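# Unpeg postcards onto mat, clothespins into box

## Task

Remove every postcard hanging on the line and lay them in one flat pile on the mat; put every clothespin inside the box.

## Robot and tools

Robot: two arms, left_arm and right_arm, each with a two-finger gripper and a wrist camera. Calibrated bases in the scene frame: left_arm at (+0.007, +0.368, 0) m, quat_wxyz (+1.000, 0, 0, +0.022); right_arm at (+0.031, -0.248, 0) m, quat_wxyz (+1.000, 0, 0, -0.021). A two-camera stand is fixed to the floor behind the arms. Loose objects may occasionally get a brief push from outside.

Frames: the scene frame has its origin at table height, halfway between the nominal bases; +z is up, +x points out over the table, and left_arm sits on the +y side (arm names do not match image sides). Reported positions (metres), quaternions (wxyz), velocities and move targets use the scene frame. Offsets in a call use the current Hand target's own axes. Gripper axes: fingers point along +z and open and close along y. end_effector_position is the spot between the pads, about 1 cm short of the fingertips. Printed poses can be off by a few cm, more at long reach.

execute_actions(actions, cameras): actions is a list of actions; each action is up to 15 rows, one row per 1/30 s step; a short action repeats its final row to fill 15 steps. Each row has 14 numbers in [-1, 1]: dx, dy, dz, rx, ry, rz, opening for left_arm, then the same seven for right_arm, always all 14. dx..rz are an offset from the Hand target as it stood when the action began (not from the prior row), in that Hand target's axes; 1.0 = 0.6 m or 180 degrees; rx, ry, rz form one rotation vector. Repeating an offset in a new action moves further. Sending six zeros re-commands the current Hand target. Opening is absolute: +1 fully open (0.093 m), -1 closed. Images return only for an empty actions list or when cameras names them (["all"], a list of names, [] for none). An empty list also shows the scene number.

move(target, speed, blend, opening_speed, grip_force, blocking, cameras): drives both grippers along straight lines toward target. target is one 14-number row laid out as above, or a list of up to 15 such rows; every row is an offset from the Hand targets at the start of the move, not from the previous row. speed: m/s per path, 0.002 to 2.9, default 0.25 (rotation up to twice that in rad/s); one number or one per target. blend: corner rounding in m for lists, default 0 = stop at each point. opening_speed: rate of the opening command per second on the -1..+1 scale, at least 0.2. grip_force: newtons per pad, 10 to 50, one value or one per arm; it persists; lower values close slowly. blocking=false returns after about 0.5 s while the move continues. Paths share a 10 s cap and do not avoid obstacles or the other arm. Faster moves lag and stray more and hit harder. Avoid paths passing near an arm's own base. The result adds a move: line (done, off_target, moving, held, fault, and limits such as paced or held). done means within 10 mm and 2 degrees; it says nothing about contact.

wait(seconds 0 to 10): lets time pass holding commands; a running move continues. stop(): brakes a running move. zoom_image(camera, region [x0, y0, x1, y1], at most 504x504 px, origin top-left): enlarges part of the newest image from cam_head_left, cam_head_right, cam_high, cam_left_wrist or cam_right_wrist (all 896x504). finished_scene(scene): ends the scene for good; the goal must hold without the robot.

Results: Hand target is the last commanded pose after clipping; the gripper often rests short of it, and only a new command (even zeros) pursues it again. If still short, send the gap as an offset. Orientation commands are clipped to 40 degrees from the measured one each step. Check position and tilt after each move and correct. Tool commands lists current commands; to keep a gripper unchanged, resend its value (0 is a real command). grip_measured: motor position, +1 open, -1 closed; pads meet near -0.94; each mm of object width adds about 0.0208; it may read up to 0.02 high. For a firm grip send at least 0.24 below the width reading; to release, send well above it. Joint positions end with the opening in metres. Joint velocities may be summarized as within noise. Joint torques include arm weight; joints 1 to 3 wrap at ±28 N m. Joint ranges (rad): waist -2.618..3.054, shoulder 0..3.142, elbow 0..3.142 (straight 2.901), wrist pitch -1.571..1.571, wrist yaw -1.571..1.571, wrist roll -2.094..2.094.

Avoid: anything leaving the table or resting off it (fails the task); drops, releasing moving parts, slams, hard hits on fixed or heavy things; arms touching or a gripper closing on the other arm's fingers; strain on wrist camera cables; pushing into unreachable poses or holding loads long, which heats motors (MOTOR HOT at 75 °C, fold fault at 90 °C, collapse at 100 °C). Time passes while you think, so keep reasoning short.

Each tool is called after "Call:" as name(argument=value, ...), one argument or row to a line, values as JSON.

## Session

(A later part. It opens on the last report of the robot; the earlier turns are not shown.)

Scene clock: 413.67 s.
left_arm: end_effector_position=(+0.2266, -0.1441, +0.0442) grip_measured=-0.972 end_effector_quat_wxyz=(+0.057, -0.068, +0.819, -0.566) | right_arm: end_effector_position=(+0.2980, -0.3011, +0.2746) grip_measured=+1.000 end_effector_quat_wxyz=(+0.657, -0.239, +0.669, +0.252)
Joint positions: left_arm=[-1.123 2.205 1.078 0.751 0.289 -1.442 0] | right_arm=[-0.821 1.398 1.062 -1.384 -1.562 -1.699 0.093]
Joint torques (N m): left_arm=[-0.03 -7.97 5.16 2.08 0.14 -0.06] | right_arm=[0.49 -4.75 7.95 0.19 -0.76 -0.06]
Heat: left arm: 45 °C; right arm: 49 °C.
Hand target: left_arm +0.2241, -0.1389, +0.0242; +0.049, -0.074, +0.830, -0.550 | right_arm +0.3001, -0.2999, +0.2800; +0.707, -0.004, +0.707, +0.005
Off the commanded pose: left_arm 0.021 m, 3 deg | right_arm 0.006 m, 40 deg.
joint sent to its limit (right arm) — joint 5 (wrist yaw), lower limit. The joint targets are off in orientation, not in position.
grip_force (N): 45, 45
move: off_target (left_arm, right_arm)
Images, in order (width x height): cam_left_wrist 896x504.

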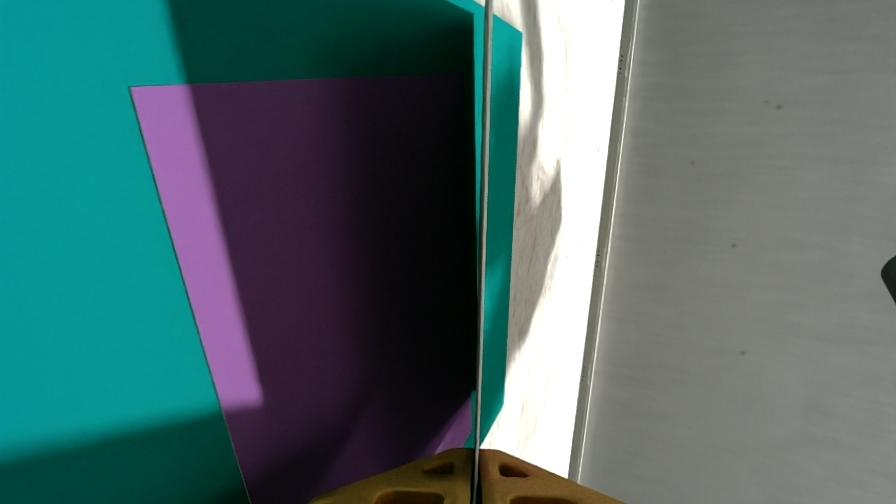

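Call:
zoom_image(
  camera="cam_left_wrist",
  region=[350, 0, 550, 504],
)

Scaled by 1.000.

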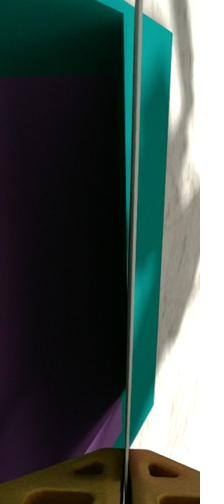

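Call:
move(
  target=[0,0.01,0.004,0.02,0,0,-1,0,0,0,0,0,0,1],
  speed=0.05,
)

Call:
move(
  target=[0,0,0,0,0,0,-0.35,0,0,0,0,0,0,1],
  opening_speed=0.25,
  cameras=["cam_left_wrist","cam_head_left"],
)

Scene clock: 419.30 s.
left_arm: end_effector_position=(+0.2253, -0.1443, +0.0378) grip_measured=-0.972 end_effector_quat_wxyz=(+0.060, -0.065, +0.801, -0.592) | right_arm: end_effector_position=(+0.2980, -0.3011, +0.2746) grip_measured=+1.000 end_effector_quat_wxyz=(+0.657, -0.239, +0.669, +0.252)
Joint positions: left_arm=[-1.123 2.26 1.05 0.901 0.296 -1.459 0] | right_arm=[-0.821 1.398 1.062 -1.384 -1.562 -1.699 0.093]
Joint torques (N m): left_arm=[0.21 -7.98 5 2.08 0.17 -0.07] | right_arm=[0.47 -4.77 7.94 0.18 -0.77 -0.05]
Heat: left arm: 46 °C; right arm: 49 °C.
Hand target: left_arm +0.2240, -0.1388, +0.0178; +0.051, -0.073, +0.813, -0.576 | right_arm +0.3001, -0.2999, +0.2800; +0.707, -0.004, +0.707, +0.005
Off the commanded pose: left_arm 0.021 m, 3 deg | right_arm 0.006 m, 40 deg.
joint sent to its limit (right arm) — joint 5 (wrist yaw), lower limit. The joint targets are off in orientation, not in position.
grip_force (N): 45, 45
move: off_target (left_arm, right_arm)

Scene clock: 422.10 s.
left_arm: end_effector_position=(+0.2247, -0.1454, +0.0412) grip_measured=-0.353 end_effector_quat_wxyz=(+0.060, -0.061, +0.794, -0.602) | right_arm: end_effector_position=(+0.2980, -0.3011, +0.2746) grip_measured=+1.000 end_effector_quat_wxyz=(+0.657, -0.239, +0.669, +0.252)
Joint positions: left_arm=[-1.123 2.265 1.047 0.932 0.302 -1.461 0.028] | right_arm=[-0.821 1.398 1.062 -1.384 -1.562 -1.699 0.093]
Joint torques (N m): left_arm=[0.21 -8.46 5.08 1.78 0.11 -0.04] | right_arm=[0.5 -4.71 7.92 0.19 -0.76 -0.05]
Heat: left arm: 46 °C; right arm: 50 °C.
Hand target: left_arm +0.2240, -0.1388, +0.0177; +0.051, -0.073, +0.813, -0.576 | right_arm +0.3001, -0.2999, +0.2800; +0.707, -0.004, +0.707, +0.005
Off the commanded pose: left_arm 0.024 m, 4 deg | right_arm 0.006 m, 40 deg.
joint sent to its limit (right arm) — joint 5 (wrist yaw), lower limit. The joint targets are off in orientation, not in position.
grip_force (N): 45, 45
move: off_target (left_arm, right_arm)
Images, in order (width x height): cam_head_left 896x504, cam_left_wrist 896x504.

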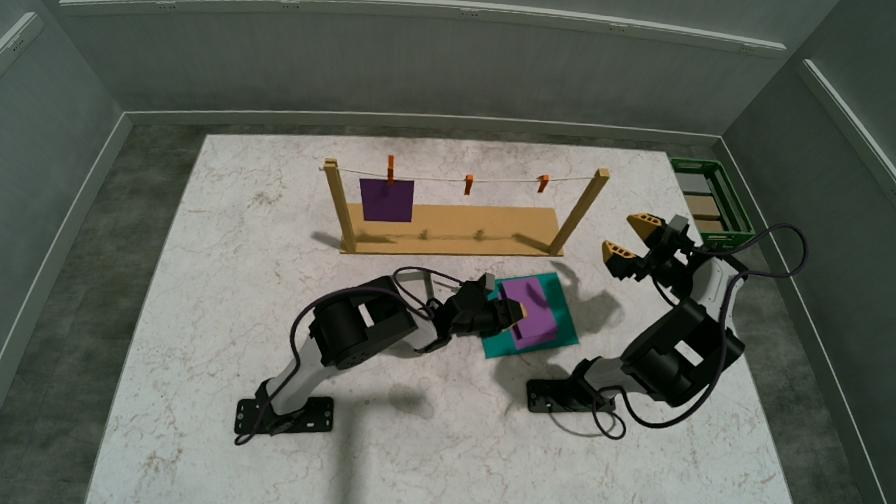

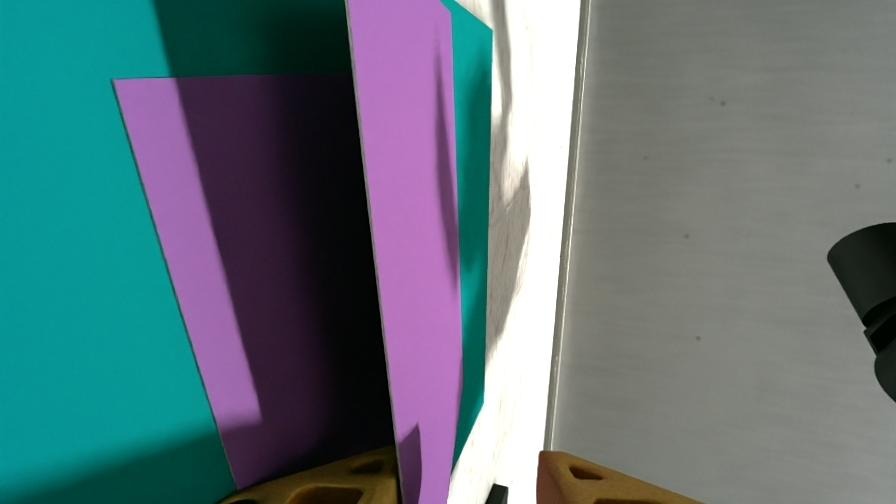

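Call:
move(
  target=[
    [0,-0.01,-0.10,0,0,0,-0.35,0,0,0,0,0,0,1],
    [0,-0.10,-0.13,0,0,0,-0.35,0,0,0,0,0,0,1],
  ],
  speed=0.1,
  blend=[0.01,0],
  cameras=["cam_left_wrist","cam_head_left","cam_head_right"],
)

Scene clock: 428.27 s.
left_arm: end_effector_position=(+0.2117, -0.0827, +0.0827) grip_measured=-0.353 end_effector_quat_wxyz=(+0.042, -0.083, +0.821, -0.564) | right_arm: end_effector_position=(+0.2980, -0.3011, +0.2746) grip_measured=+1.000 end_effector_quat_wxyz=(+0.657, -0.239, +0.669, +0.252)
Joint positions: left_arm=[-1.075 1.92 0.828 0.7 0.339 -1.461 0.028] | right_arm=[-0.821 1.398 1.062 -1.384 -1.562 -1.699 0.093]
Joint torques (N m): left_arm=[0.17 -10.4 7.9 1.97 0.22 0.13] | right_arm=[0.51 -4.75 7.95 0.18 -0.77 -0.06]
Heat: left arm: 46 °C; right arm: 50 °C.
Hand target: left_arm +0.2146, -0.0860, +0.1000; +0.051, -0.073, +0.813, -0.576 | right_arm +0.3001, -0.2999, +0.2800; +0.707, -0.004, +0.707, +0.005
Off the commanded pose: left_arm 0.018 m, 2 deg | right_arm 0.006 m, 40 deg.
joint sent to its limit (right arm) — joint 5 (wrist yaw), lower limit. The joint targets are off in orientation, not in position.
grip_force (N): 45, 45
move: off_target (left_arm, right_arm)
Images, in order (width x height): cam_head_left 896x504, cam_head_right 896x504, cam_left_wrist 896x504.

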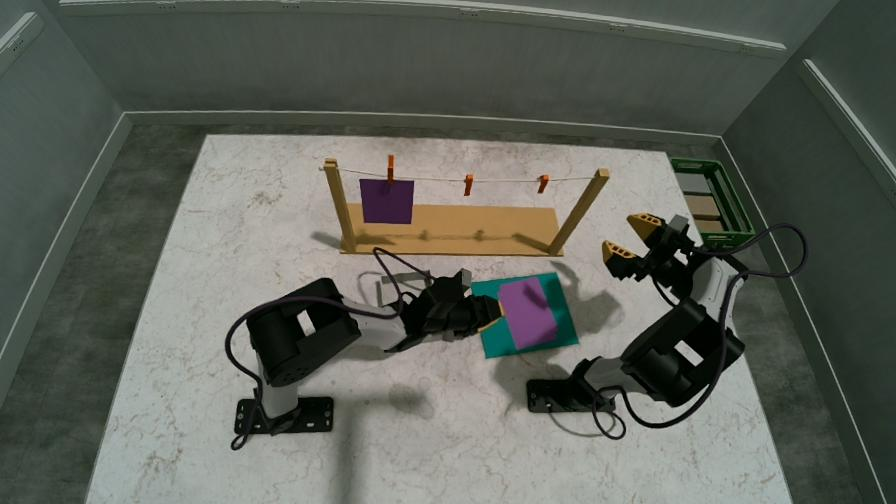

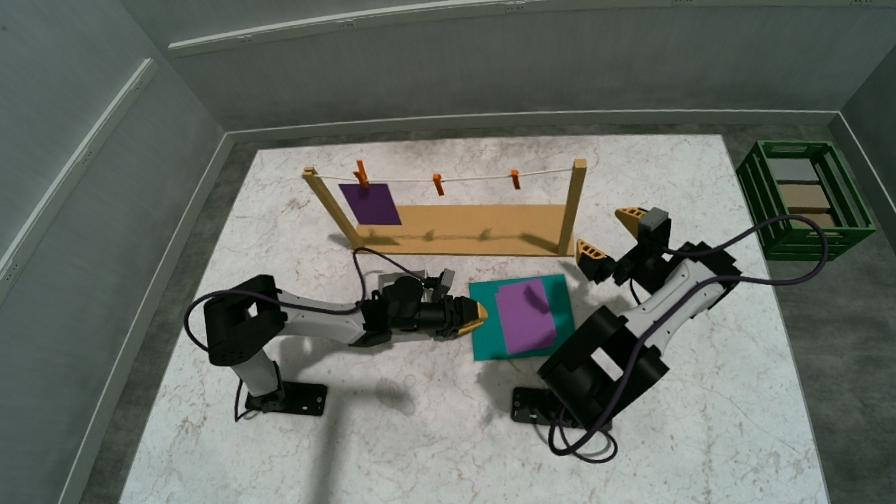

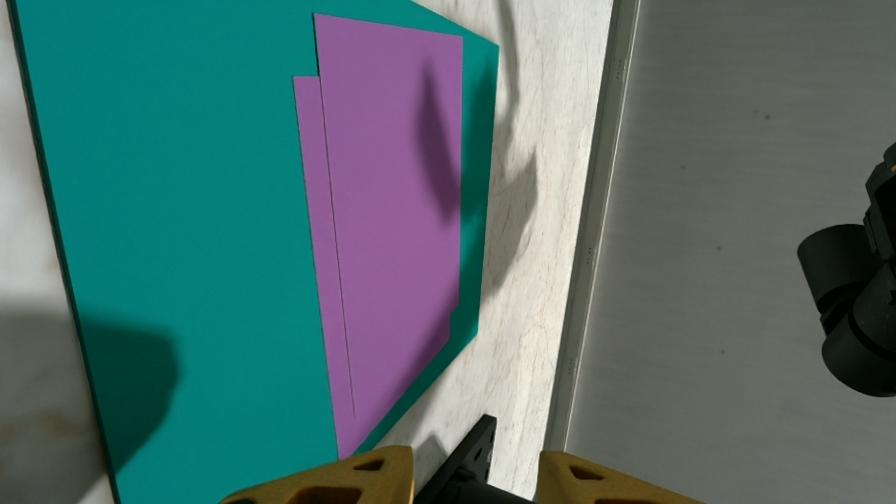

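Call:
move(
  target=[0,0,0,0,0,0,-0.35,-0.033,-0.333,0.167,0.25,0,0,1],
  speed=0.15,
  cameras=["cam_head_left","cam_high","cam_right_wrist"],
)

Scene clock: 440.23 s.
left_arm: end_effector_position=(+0.2117, -0.0827, +0.0827) grip_measured=-0.353 end_effector_quat_wxyz=(+0.042, -0.083, +0.821, -0.564) | right_arm: end_effector_position=(+0.3993, -0.4990, +0.3089) grip_measured=+1.000 end_effector_quat_wxyz=(+0.659, +0.264, +0.650, -0.270)
Joint positions: left_arm=[-1.075 1.92 0.828 0.7 0.339 -1.461 0.028] | right_arm=[-0.451 1.359 0.853 0.522 0.281 -0.007 0.093]
Joint torques (N m): left_arm=[0.17 -10.43 7.91 1.96 0.22 0.14] | right_arm=[0.49 -4.08 8.17 2.04 0.02 -0.08]
Heat: left arm: 50 °C; right arm: 51 °C.
Hand target: left_arm +0.2146, -0.0860, +0.1001; +0.051, -0.073, +0.813, -0.576 | right_arm +0.4026, -0.4986, +0.2997; +0.655, +0.267, +0.655, -0.266
Off the commanded pose: left_arm 0.018 m, 2 deg | right_arm 0.010 m, 1 deg.
grip_force (N): 45, 45
move: off_target (left_arm); limits=paced
Images, in order (width x height): cam_head_left 896x504, cam_high 896x504, cam_right_wrist 896x504.

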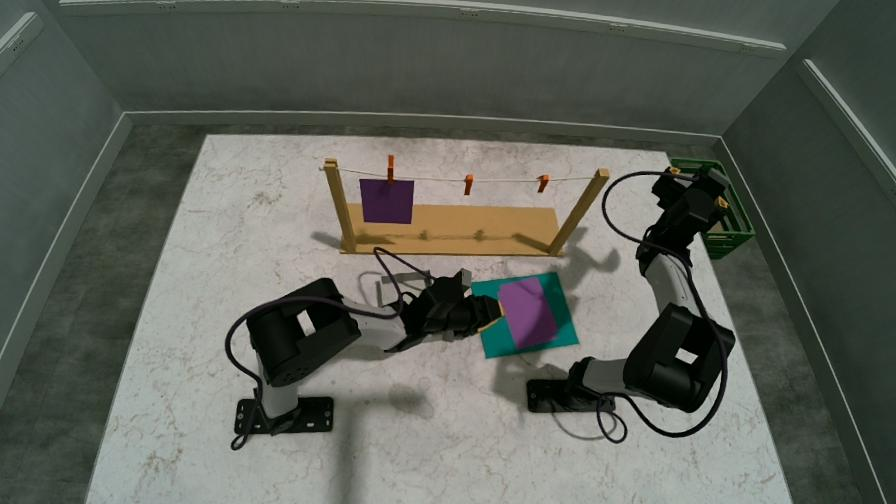

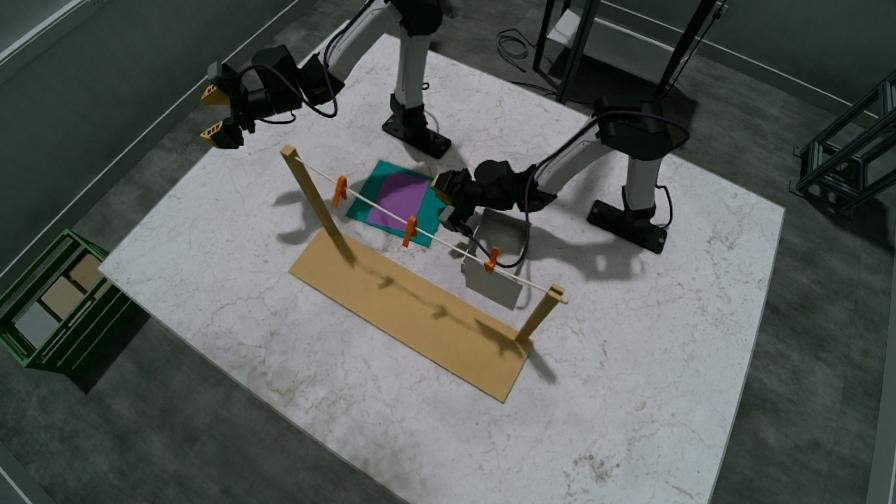

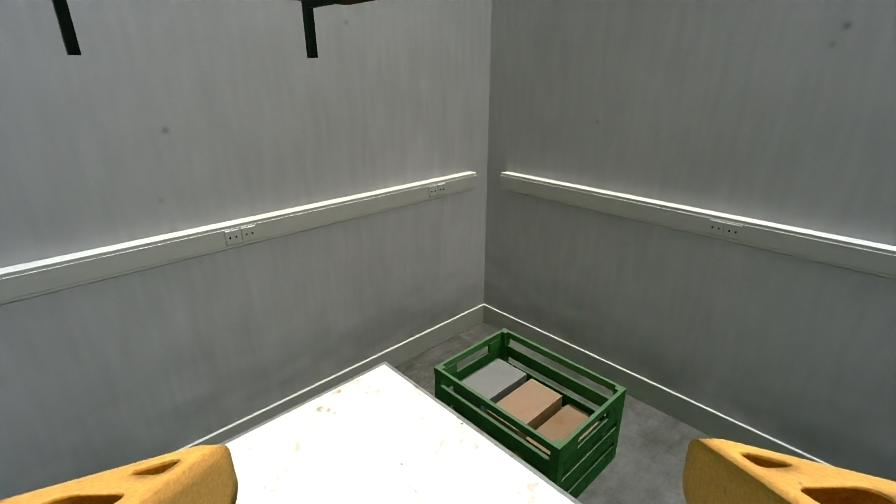

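Call:
move(
  target=[
    [-0.025,0.0444,-0.2777,0.0854,-0.0834,0.495,-0.35,-0.2838,0.0184,-0.0255,0,0,0,-0.316],
    [-0.025,0.0444,-0.2777,0.0854,-0.0834,0.495,-0.35,-0.317,0.254,-0.2611,-0.194,0,0,-0.316],
    [-0.025,0.0444,-0.2777,0.0854,-0.0834,0.495,-0.35,-0.25,0.4195,-0.567,-0.361,0,0,-0.316],
  ],
  speed=0.2,
  blend=[0.04,0.04,0],
  cameras=["cam_head_left","cam_high","cam_right_wrist"],
)

Scene clock: 484.70 s.
left_arm: end_effector_position=(+0.2002, +0.0791, +0.1112) grip_measured=-0.352 end_effector_quat_wxyz=(+0.503, +0.448, +0.580, -0.458) | right_arm: end_effector_position=(+0.3359, -0.0814, +0.4508) grip_measured=-0.314 end_effector_quat_wxyz=(+0.694, -0.130, +0.697, +0.124)
Joint positions: left_arm=[-0.689 1.734 0.198 1.435 0.747 -0.012 0.028] | right_arm=[0.667 1.024 1.248 -0.229 0.263 -0.007 0.03]
Joint torques (N m): left_arm=[0.34 -5.04 3.6 2.82 0.25 0.11] | right_arm=[0.46 -2.47 7.47 2.08 0.04 -0.07]
Heat: left arm: 53 °C; right arm: 53 °C.
Hand target: left_arm +0.2000, +0.0801, +0.1303; +0.541, +0.455, +0.542, -0.455 | right_arm +0.3350, -0.0810, +0.4501; +0.696, -0.126, +0.695, +0.127
Off the commanded pose: left_arm 0.019 m, 6 deg | right_arm 0.001 m, 1 deg.
grip_force (N): 45, 45
move: off_target (left_arm)
Images, in order (width x height): cam_head_left 896x504, cam_high 896x504, cam_right_wrist 896x504.

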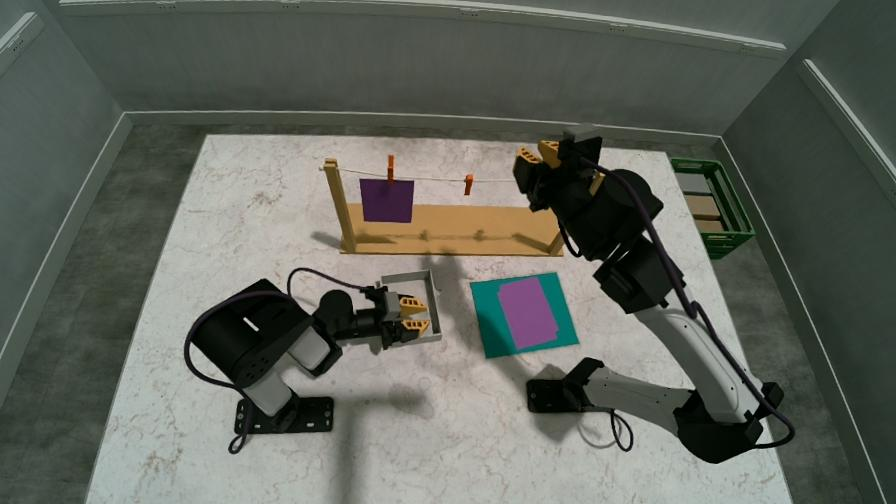

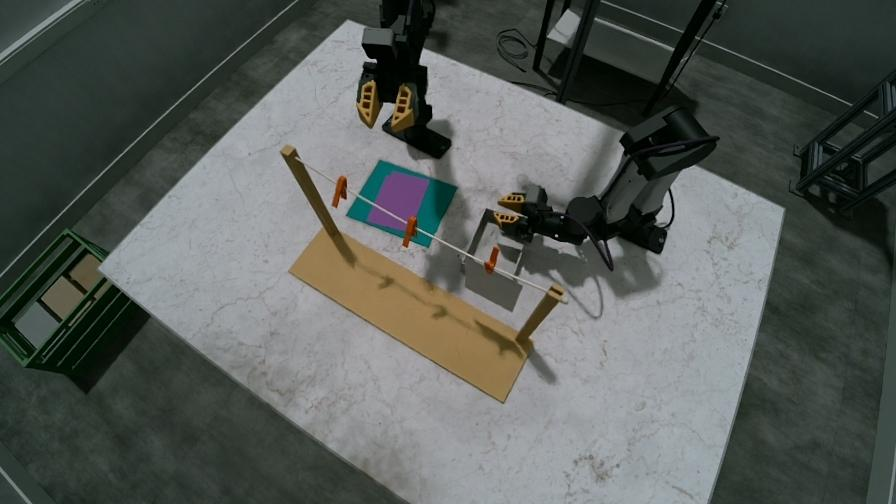

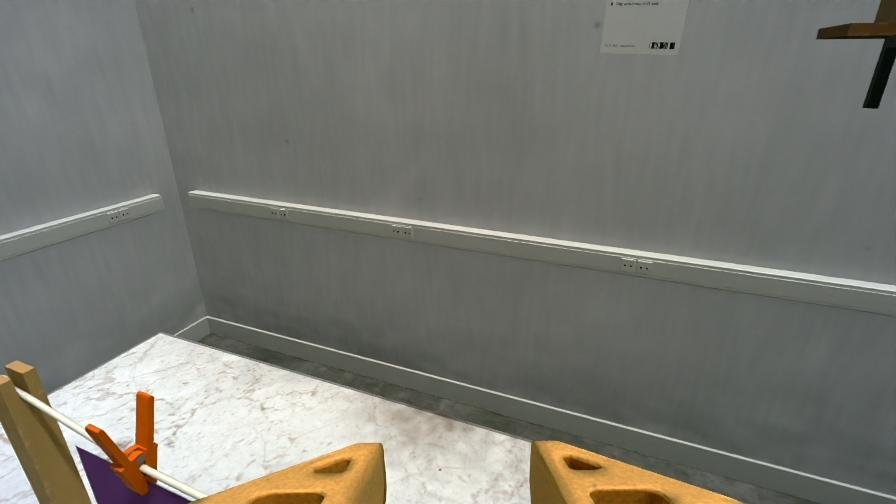

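Call:
move(
  target=[
    [0,0,0,0,0,0,-0.35,0.2167,0.147,-0.0069,-0.107,0,0,-0.316],
    [0,0,0,0,0,0,-0.35,0.4167,0.1672,0.081,-0.135,0,0,-0.316],
  ],
  speed=0.18,
  blend=[0.04,0],
  cameras=["cam_head_left","cam_right_wrist"],
)

Scene clock: 490.83 s.
left_arm: end_effector_position=(+0.2002, +0.0791, +0.1112) grip_measured=-0.352 end_effector_quat_wxyz=(+0.503, +0.448, +0.580, -0.458) | right_arm: end_effector_position=(+0.3440, +0.0304, +0.2084) grip_measured=-0.314 end_effector_quat_wxyz=(+0.661, -0.269, +0.647, +0.268)
Joint positions: left_arm=[-0.689 1.734 0.198 1.435 0.747 -0.012 0.028] | right_arm=[0.733 1.466 0.476 1.008 -0.087 -0.007 0.03]
Joint torques (N m): left_arm=[0.35 -5.04 3.55 2.83 0.25 0.12] | right_arm=[-0.55 -3.48 6.95 2.03 -0.16 -0.08]
Heat: left arm: 51 °C; right arm: 53 °C.
Hand target: left_arm +0.2000, +0.0801, +0.1303; +0.541, +0.455, +0.542, -0.455 | right_arm +0.3452, +0.0303, +0.2001; +0.653, -0.270, +0.653, +0.271
Off the commanded pose: left_arm 0.019 m, 6 deg | right_arm 0.008 m, 1 deg.
grip_force (N): 45, 45
move: off_target (left_arm)
Images, in order (width x height): cam_head_left 896x504, cam_right_wrist 896x504.

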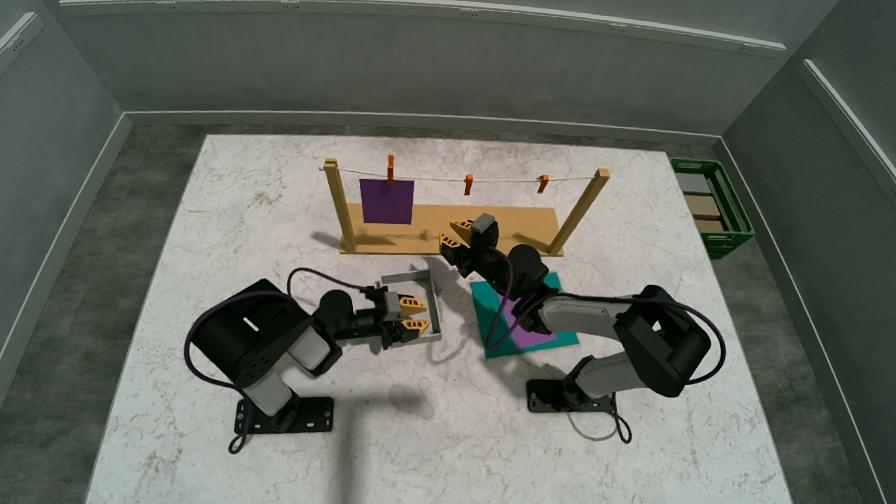

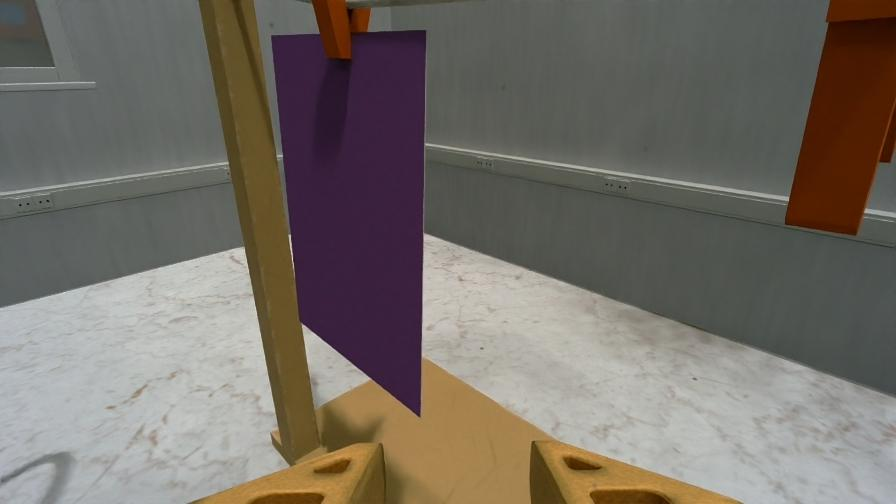

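Call:
move(
  target=[
    [0,0,0,0,0,0,-0.35,0.005,0.0216,0.0899,0,0,0,-0.316],
    [0,0,0,0,0,0,-0.35,0.005,0.0217,0.1956,0,0,0,-0.316],
  ],
  speed=[0.15,0.08],
  blend=[0.01,0],
  cameras=["cam_head_left","cam_right_wrist"],
)

Scene clock: 498.77 s.
left_arm: end_effector_position=(+0.2002, +0.0791, +0.1112) grip_measured=-0.352 end_effector_quat_wxyz=(+0.503, +0.448, +0.580, -0.458) | right_arm: end_effector_position=(+0.4166, +0.1162, +0.2036) grip_measured=-0.314 end_effector_quat_wxyz=(+0.661, -0.269, +0.646, +0.270)
Joint positions: left_arm=[-0.689 1.734 0.198 1.435 0.747 -0.012 0.028] | right_arm=[0.786 1.874 0.912 0.981 -0.038 -0.007 0.03]
Joint torques (N m): left_arm=[0.31 -5.04 3.56 2.83 0.25 0.11] | right_arm=[0.55 -7.19 9.72 1.78 0.01 -0.08]
Heat: left arm: 51 °C; right arm: 53 °C.
Hand target: left_arm +0.2000, +0.0801, +0.1303; +0.541, +0.455, +0.542, -0.455 | right_arm +0.4191, +0.1225, +0.1973; +0.654, -0.270, +0.653, +0.271
Off the commanded pose: left_arm 0.019 m, 6 deg | right_arm 0.009 m, 1 deg.
grip_force (N): 45, 45
move: off_target (left_arm)
Images, in order (width x height): cam_head_left 896x504, cam_right_wrist 896x504.

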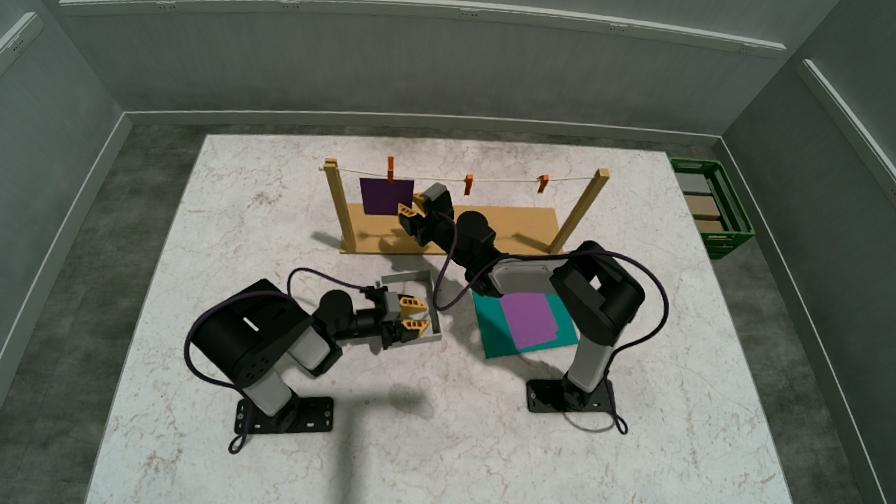

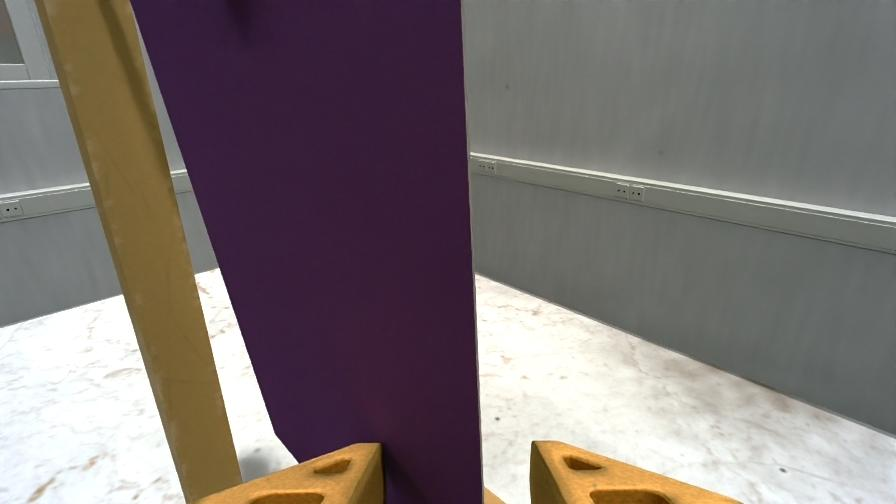

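Similar to before. Close gently.

Call:
move(
  target=[0,0,0,0,0,0,-0.35,0,0,0,0,0,0,-0.75],
  grip_force=[45,15],
)

Call:
move(
  target=[0,0,0,0,0,0,-0.35,0,0,0,0,0,0,-1],
  cameras=["cam_right_wrist"],
)

Call:
move(
  target=[0,0,0,0,0,0,-0.35,0.045,0,0,0,0,0,-1],
  grip_force=[45,45],
  speed=0.04,
  cameras=["cam_right_wrist"],
)

Scene clock: 503.27 s.
left_arm: end_effector_position=(+0.2002, +0.0791, +0.1112) grip_measured=-0.352 end_effector_quat_wxyz=(+0.503, +0.448, +0.580, -0.458) | right_arm: end_effector_position=(+0.4166, +0.1162, +0.2034) grip_measured=-0.748 end_effector_quat_wxyz=(+0.661, -0.269, +0.647, +0.270)
Joint positions: left_arm=[-0.689 1.734 0.198 1.435 0.747 -0.012 0.028] | right_arm=[0.786 1.874 0.912 0.98 -0.038 -0.007 0.009]
Joint torques (N m): left_arm=[0.36 -5.04 3.58 2.83 0.26 0.11] | right_arm=[0.55 -7.19 9.7 1.81 0.02 -0.08]
Heat: left arm: 52 °C; right arm: 54 °C.
Hand target: left_arm +0.2000, +0.0801, +0.1303; +0.541, +0.455, +0.542, -0.455 | right_arm +0.4191, +0.1225, +0.1974; +0.654, -0.270, +0.653, +0.271
Off the commanded pose: left_arm 0.019 m, 6 deg | right_arm 0.009 m, 1 deg.
grip_force (N): 45, 15
move: off_target (left_arm)

Scene clock: 504.83 s.
left_arm: end_effector_position=(+0.2002, +0.0791, +0.1112) grip_measured=-0.352 end_effector_quat_wxyz=(+0.503, +0.448, +0.580, -0.458) | right_arm: end_effector_position=(+0.4159, +0.1177, +0.2049) grip_measured=-0.969 end_effector_quat_wxyz=(+0.662, -0.270, +0.645, +0.271)
Joint positions: left_arm=[-0.689 1.734 0.198 1.435 0.747 -0.012 0.028] | right_arm=[0.789 1.874 0.916 0.98 -0.038 -0.007 0]
Joint torques (N m): left_arm=[0.36 -5 3.59 2.83 0.25 0.12] | right_arm=[0.31 -7.21 9.4 1.81 0.02 -0.08]
Heat: left arm: 52 °C; right arm: 54 °C.
Hand target: left_arm +0.2000, +0.0801, +0.1303; +0.541, +0.455, +0.542, -0.455 | right_arm +0.4190, +0.1225, +0.1973; +0.654, -0.270, +0.653, +0.271
Off the commanded pose: left_arm 0.019 m, 6 deg | right_arm 0.010 m, 1 deg.
grip_force (N): 45, 15
move: off_target (left_arm)
Images, in order (width x height): cam_right_wrist 896x504.

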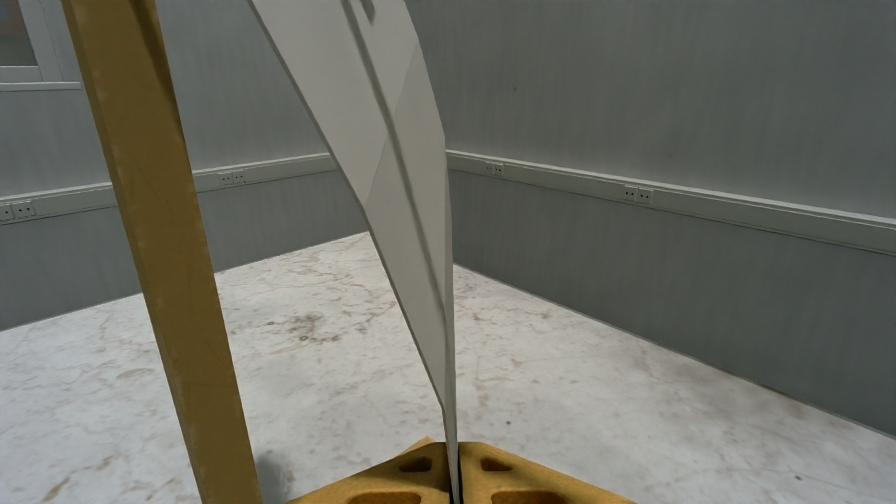

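Scene clock: 505.93 s.
left_arm: end_effector_position=(+0.2002, +0.0791, +0.1112) grip_measured=-0.352 end_effector_quat_wxyz=(+0.503, +0.448, +0.580, -0.458) | right_arm: end_effector_position=(+0.4193, +0.1209, +0.1983) grip_measured=-0.989 end_effector_quat_wxyz=(+0.677, -0.264, +0.629, +0.277)
Joint positions: left_arm=[-0.689 1.734 0.198 1.435 0.747 -0.012 0.028] | right_arm=[0.789 1.941 0.916 1.095 -0.038 -0.007 0]
Joint torques (N m): left_arm=[0.31 -5.01 3.59 2.83 0.26 0.12] | right_arm=[0.32 -6.84 5.96 1.73 0.02 -0.09]
Heat: left arm: 52 °C; right arm: 54 °C.
Hand target: left_arm +0.2000, +0.0801, +0.1303; +0.541, +0.455, +0.542, -0.455 | right_arm +0.4190, +0.1225, +0.1704; +0.654, -0.270, +0.653, +0.271
Off the commanded pose: left_arm 0.019 m, 6 deg | right_arm 0.028 m, 4 deg.
grip_force (N): 45, 45
move: off_target (left_arm, right_arm)
Images, in order (width x height): cam_right_wrist 896x504.

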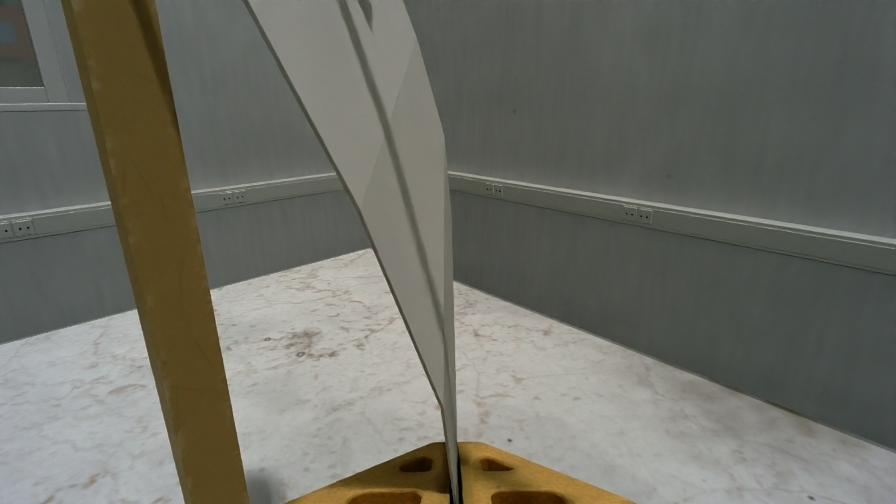

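Call:
move(
  target=[0,0,0,0,0,0,-0.35,0.07,0,0,0,0,0,-1],
  speed=0.04,
)

Call:
move(
  target=[0,0,0,0,0,0,-0.35,0.04,0,0,0,0,0,-1],
  speed=0.04,
  cameras=["cam_right_wrist"],
)

Scene clock: 509.30 s.
left_arm: end_effector_position=(+0.2002, +0.0791, +0.1112) grip_measured=-0.352 end_effector_quat_wxyz=(+0.503, +0.448, +0.580, -0.458) | right_arm: end_effector_position=(+0.4184, +0.1232, +0.1397) grip_measured=-0.989 end_effector_quat_wxyz=(+0.661, -0.272, +0.645, +0.272)
Joint positions: left_arm=[-0.689 1.734 0.198 1.435 0.747 -0.012 0.028] | right_arm=[0.793 2.093 0.883 1.231 -0.039 -0.007 0]
Joint torques (N m): left_arm=[0.35 -5.03 3.58 2.82 0.25 0.12] | right_arm=[0.03 -8.14 6.05 1.96 0.02 -0.08]
Heat: left arm: 53 °C; right arm: 54 °C.
Hand target: left_arm +0.2000, +0.0801, +0.1303; +0.541, +0.455, +0.542, -0.455 | right_arm +0.4190, +0.1227, +0.1283; +0.654, -0.270, +0.653, +0.271
Off the commanded pose: left_arm 0.019 m, 6 deg | right_arm 0.011 m, 1 deg.
grip_force (N): 45, 45
move: off_target (left_arm, right_arm)

Scene clock: 510.53 s.
left_arm: end_effector_position=(+0.2002, +0.0791, +0.1112) grip_measured=-0.352 end_effector_quat_wxyz=(+0.503, +0.448, +0.580, -0.458) | right_arm: end_effector_position=(+0.4190, +0.1237, +0.1155) grip_measured=-0.989 end_effector_quat_wxyz=(+0.660, -0.272, +0.646, +0.272)
Joint positions: left_arm=[-0.689 1.734 0.198 1.435 0.747 -0.012 0.028] | right_arm=[0.793 2.178 0.883 1.314 -0.038 -0.007 0]
Joint torques (N m): left_arm=[0.34 -5.04 3.58 2.83 0.24 0.11] | right_arm=[0.03 -8.25 5.45 2.05 0.02 -0.07]
Heat: left arm: 53 °C; right arm: 54 °C.
Hand target: left_arm +0.2000, +0.0801, +0.1303; +0.541, +0.455, +0.542, -0.455 | right_arm +0.4190, +0.1227, +0.1044; +0.654, -0.270, +0.653, +0.271
Off the commanded pose: left_arm 0.019 m, 6 deg | right_arm 0.011 m, 1 deg.
grip_force (N): 45, 45
move: off_target (left_arm, right_arm)
Images, in order (width x height): cam_right_wrist 896x504.

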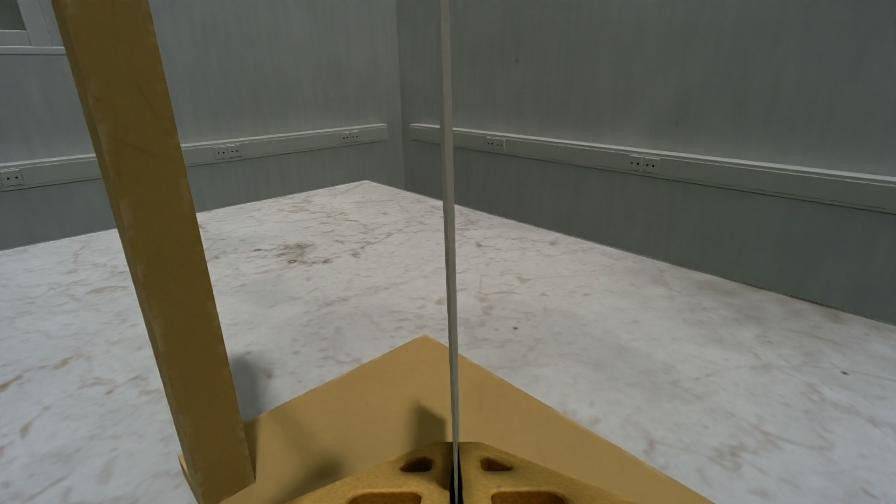

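Call:
move(
  target=[
    [0,0,0,0,0,0,-0.35,-0.031,-0.0279,-0.2141,-0.139,0,0,-1],
    [0,0,0,0,0,0,-0.35,-0.1343,-0.0279,-0.3084,-0.194,0,0,-1],
  ],
  speed=0.12,
  blend=[0.03,0],
  cameras=["cam_right_wrist","cam_head_left","cam_high"],
)

Scene clock: 523.93 s.
left_arm: end_effector_position=(+0.2002, +0.0791, +0.1112) grip_measured=-0.352 end_effector_quat_wxyz=(+0.503, +0.448, +0.580, -0.458) | right_arm: end_effector_position=(+0.3026, -0.0186, +0.1806) grip_measured=-0.989 end_effector_quat_wxyz=(+0.541, -0.447, +0.547, +0.456)
Joint positions: left_arm=[-0.689 1.734 0.198 1.435 0.747 -0.012 0.028] | right_arm=[0.301 1.563 0.425 1.14 -1.127 0.016 0]
Joint torques (N m): left_arm=[0.34 -5.05 3.6 2.83 0.25 0.12] | right_arm=[-0.4 -7.1 6.3 1.38 -0.18 -0.27]
Heat: left arm: 55 °C; right arm: 52 °C.
Hand target: left_arm +0.2000, +0.0801, +0.1303; +0.541, +0.455, +0.542, -0.455 | right_arm +0.3000, -0.0201, +0.1847; +0.543, -0.454, +0.542, +0.454
Off the commanded pose: left_arm 0.019 m, 6 deg | right_arm 0.005 m, 1 deg.
grip_force (N): 45, 45
move: off_target (left_arm)
Images, in order (width x height): cam_head_left 896x504, cam_high 896x504, cam_right_wrist 896x504.

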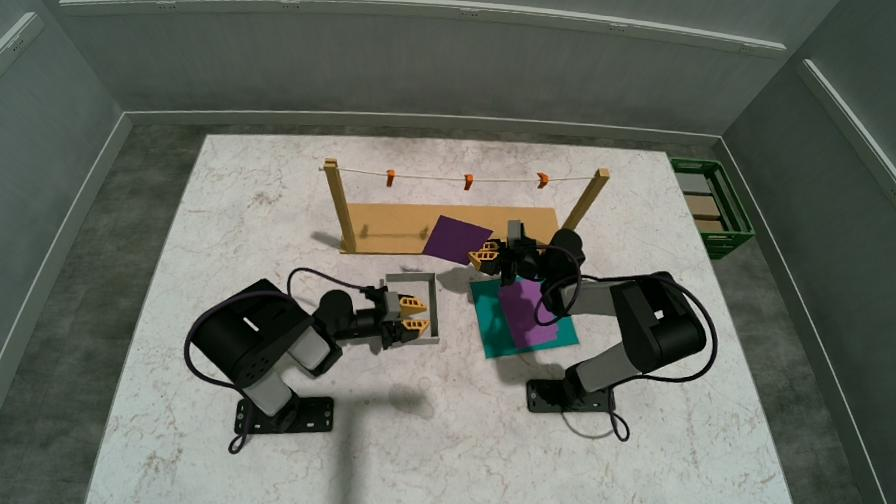

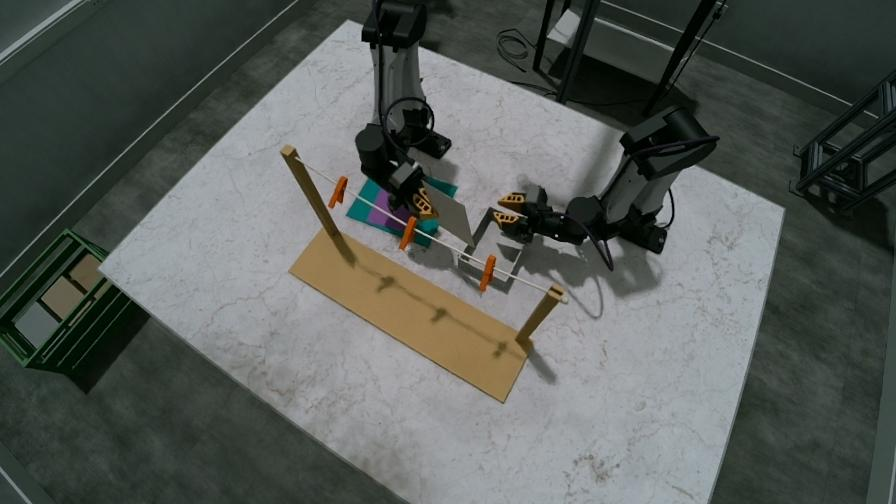

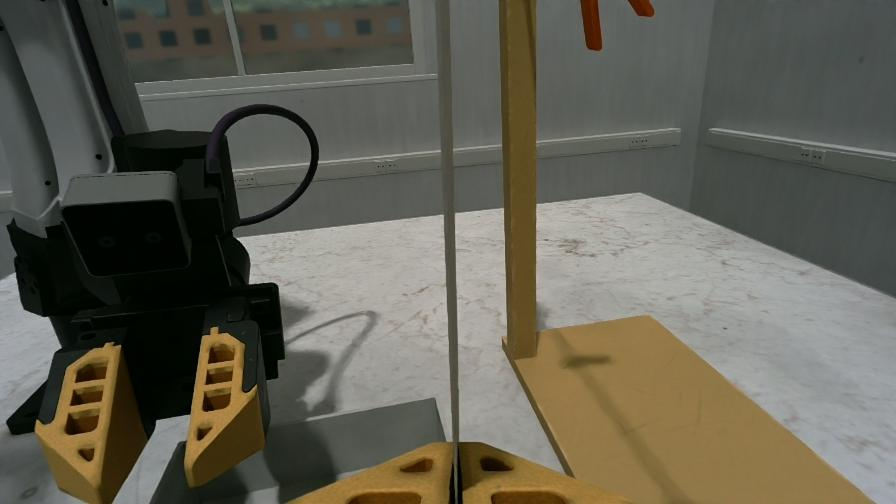

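Call:
move(
  target=[-0.0878,0.1804,-0.063,-0.0278,0,0,-0.316,0,0,0,0,0,0,-1],
  speed=0.15,
  cameras=["cam_right_wrist","cam_left_wrist","cam_head_left"],
)

Scene clock: 528.10 s.
left_arm: end_effector_position=(+0.2993, +0.1363, +0.1718) grip_measured=-0.318 end_effector_quat_wxyz=(+0.551, +0.422, +0.573, -0.435) | right_arm: end_effector_position=(+0.3026, -0.0186, +0.1803) grip_measured=-0.989 end_effector_quat_wxyz=(+0.541, -0.447, +0.548, +0.456)
Joint positions: left_arm=[-0.316 1.611 0.448 1.135 1.029 -0.009 0.03] | right_arm=[0.301 1.563 0.425 1.138 -1.127 0.016 0]
Joint torques (N m): left_arm=[0.14 -6.84 7.35 1.66 0.24 0.02] | right_arm=[-0.39 -7.16 6.32 1.39 -0.18 -0.26]
Heat: left arm: 55 °C; right arm: 52 °C.
Hand target: left_arm +0.3002, +0.1360, +0.1828; +0.560, +0.431, +0.561, -0.431 | right_arm +0.3000, -0.0201, +0.1847; +0.542, -0.454, +0.542, +0.454
Off the commanded pose: left_arm 0.011 m, 2 deg | right_arm 0.005 m, 1 deg.
grip_force (N): 45, 45
move: off_target (left_arm)
Images, in order (width x height): cam_head_left 896x504, cam_left_wrist 896x504, cam_right_wrist 896x504.

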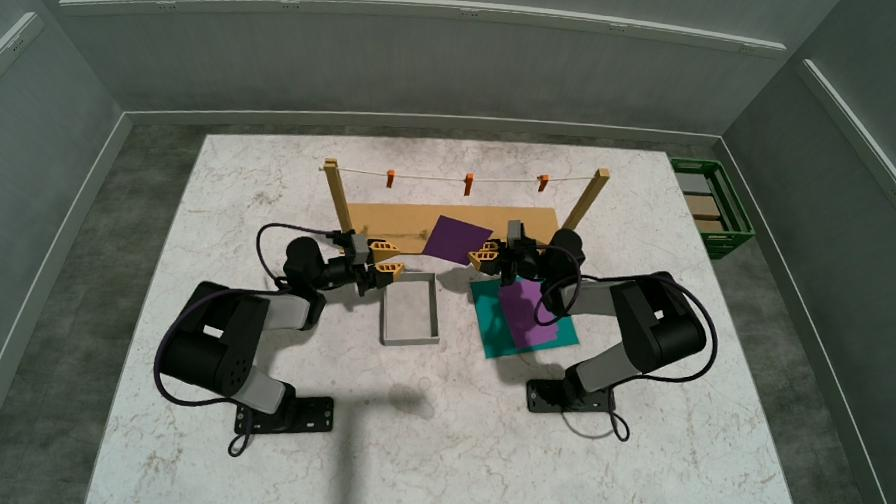

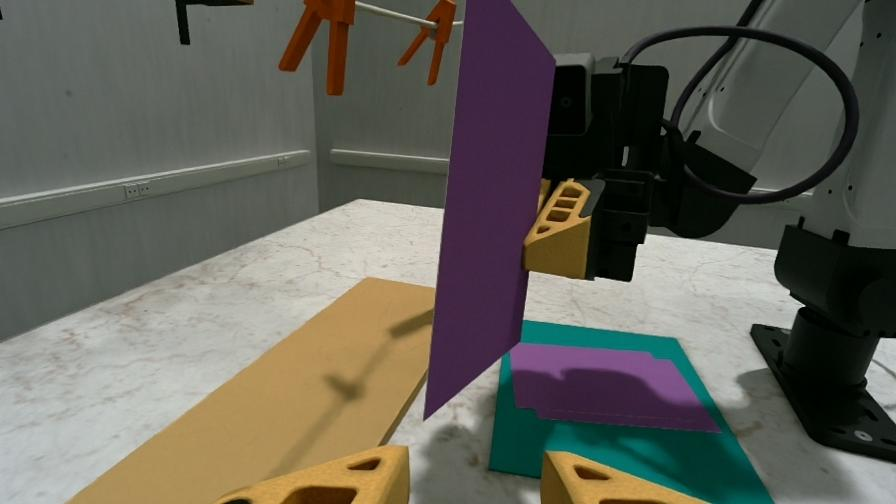

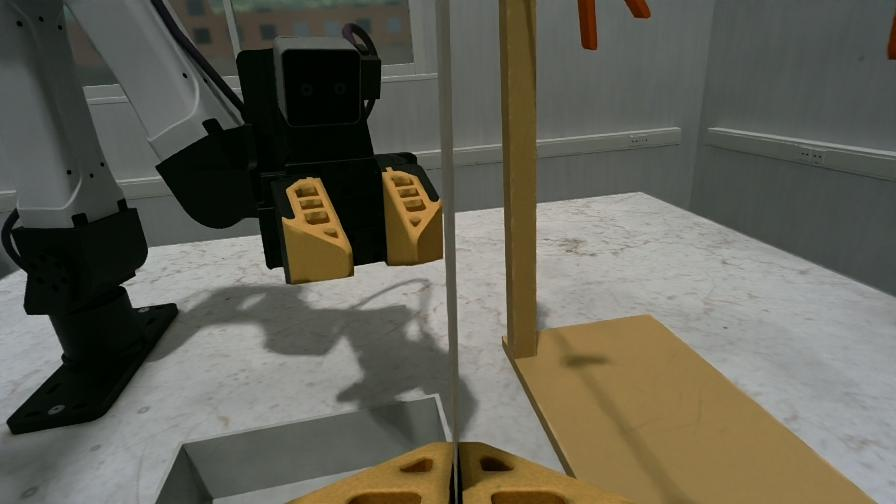

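Call:
move(
  target=[-0.015,0.0212,0.0833,0,0,0,-0.316,0,0,0,0,0,0,-1],
  speed=0.1,
  cameras=["cam_left_wrist"],
)

Scene clock: 533.63 s.
left_arm: end_effector_position=(+0.3187, +0.0935, +0.1925) grip_measured=-0.318 end_effector_quat_wxyz=(+0.558, +0.433, +0.557, -0.437) | right_arm: end_effector_position=(+0.3026, -0.0186, +0.1803) grip_measured=-0.989 end_effector_quat_wxyz=(+0.541, -0.447, +0.548, +0.456)
Joint positions: left_arm=[-0.433 1.672 0.61 1.069 0.935 -0.009 0.03] | right_arm=[0.301 1.563 0.425 1.138 -1.127 0.016 0]
Joint torques (N m): left_arm=[-0.36 -4.71 8.13 1.7 -0.07 0.03] | right_arm=[-0.38 -7.16 6.35 1.4 -0.18 -0.27]
Heat: left arm: 52 °C; right arm: 52 °C.
Hand target: left_arm +0.3254, +0.0911, +0.1918; +0.560, +0.430, +0.561, -0.431 | right_arm +0.3000, -0.0201, +0.1847; +0.542, -0.454, +0.542, +0.454
Off the commanded pose: left_arm 0.007 m, 1 deg | right_arm 0.005 m, 1 deg.
grip_force (N): 45, 45
move: done
Images, in order (width x height): cam_left_wrist 896x504.

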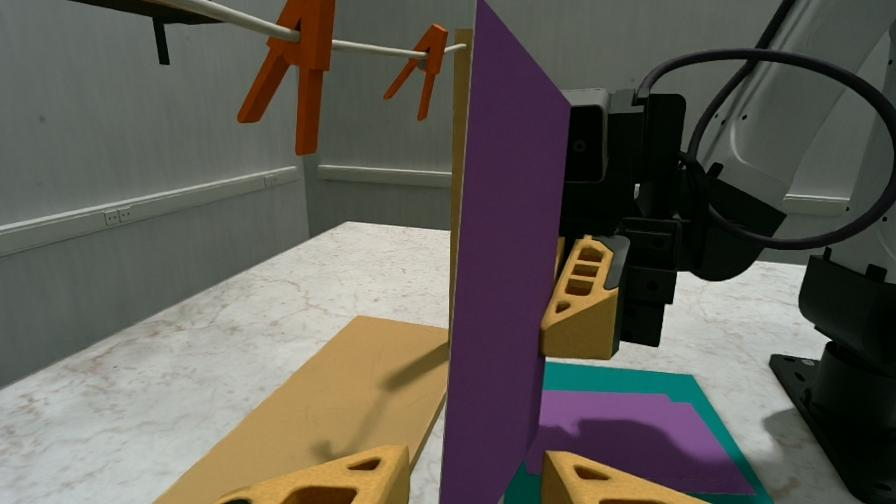

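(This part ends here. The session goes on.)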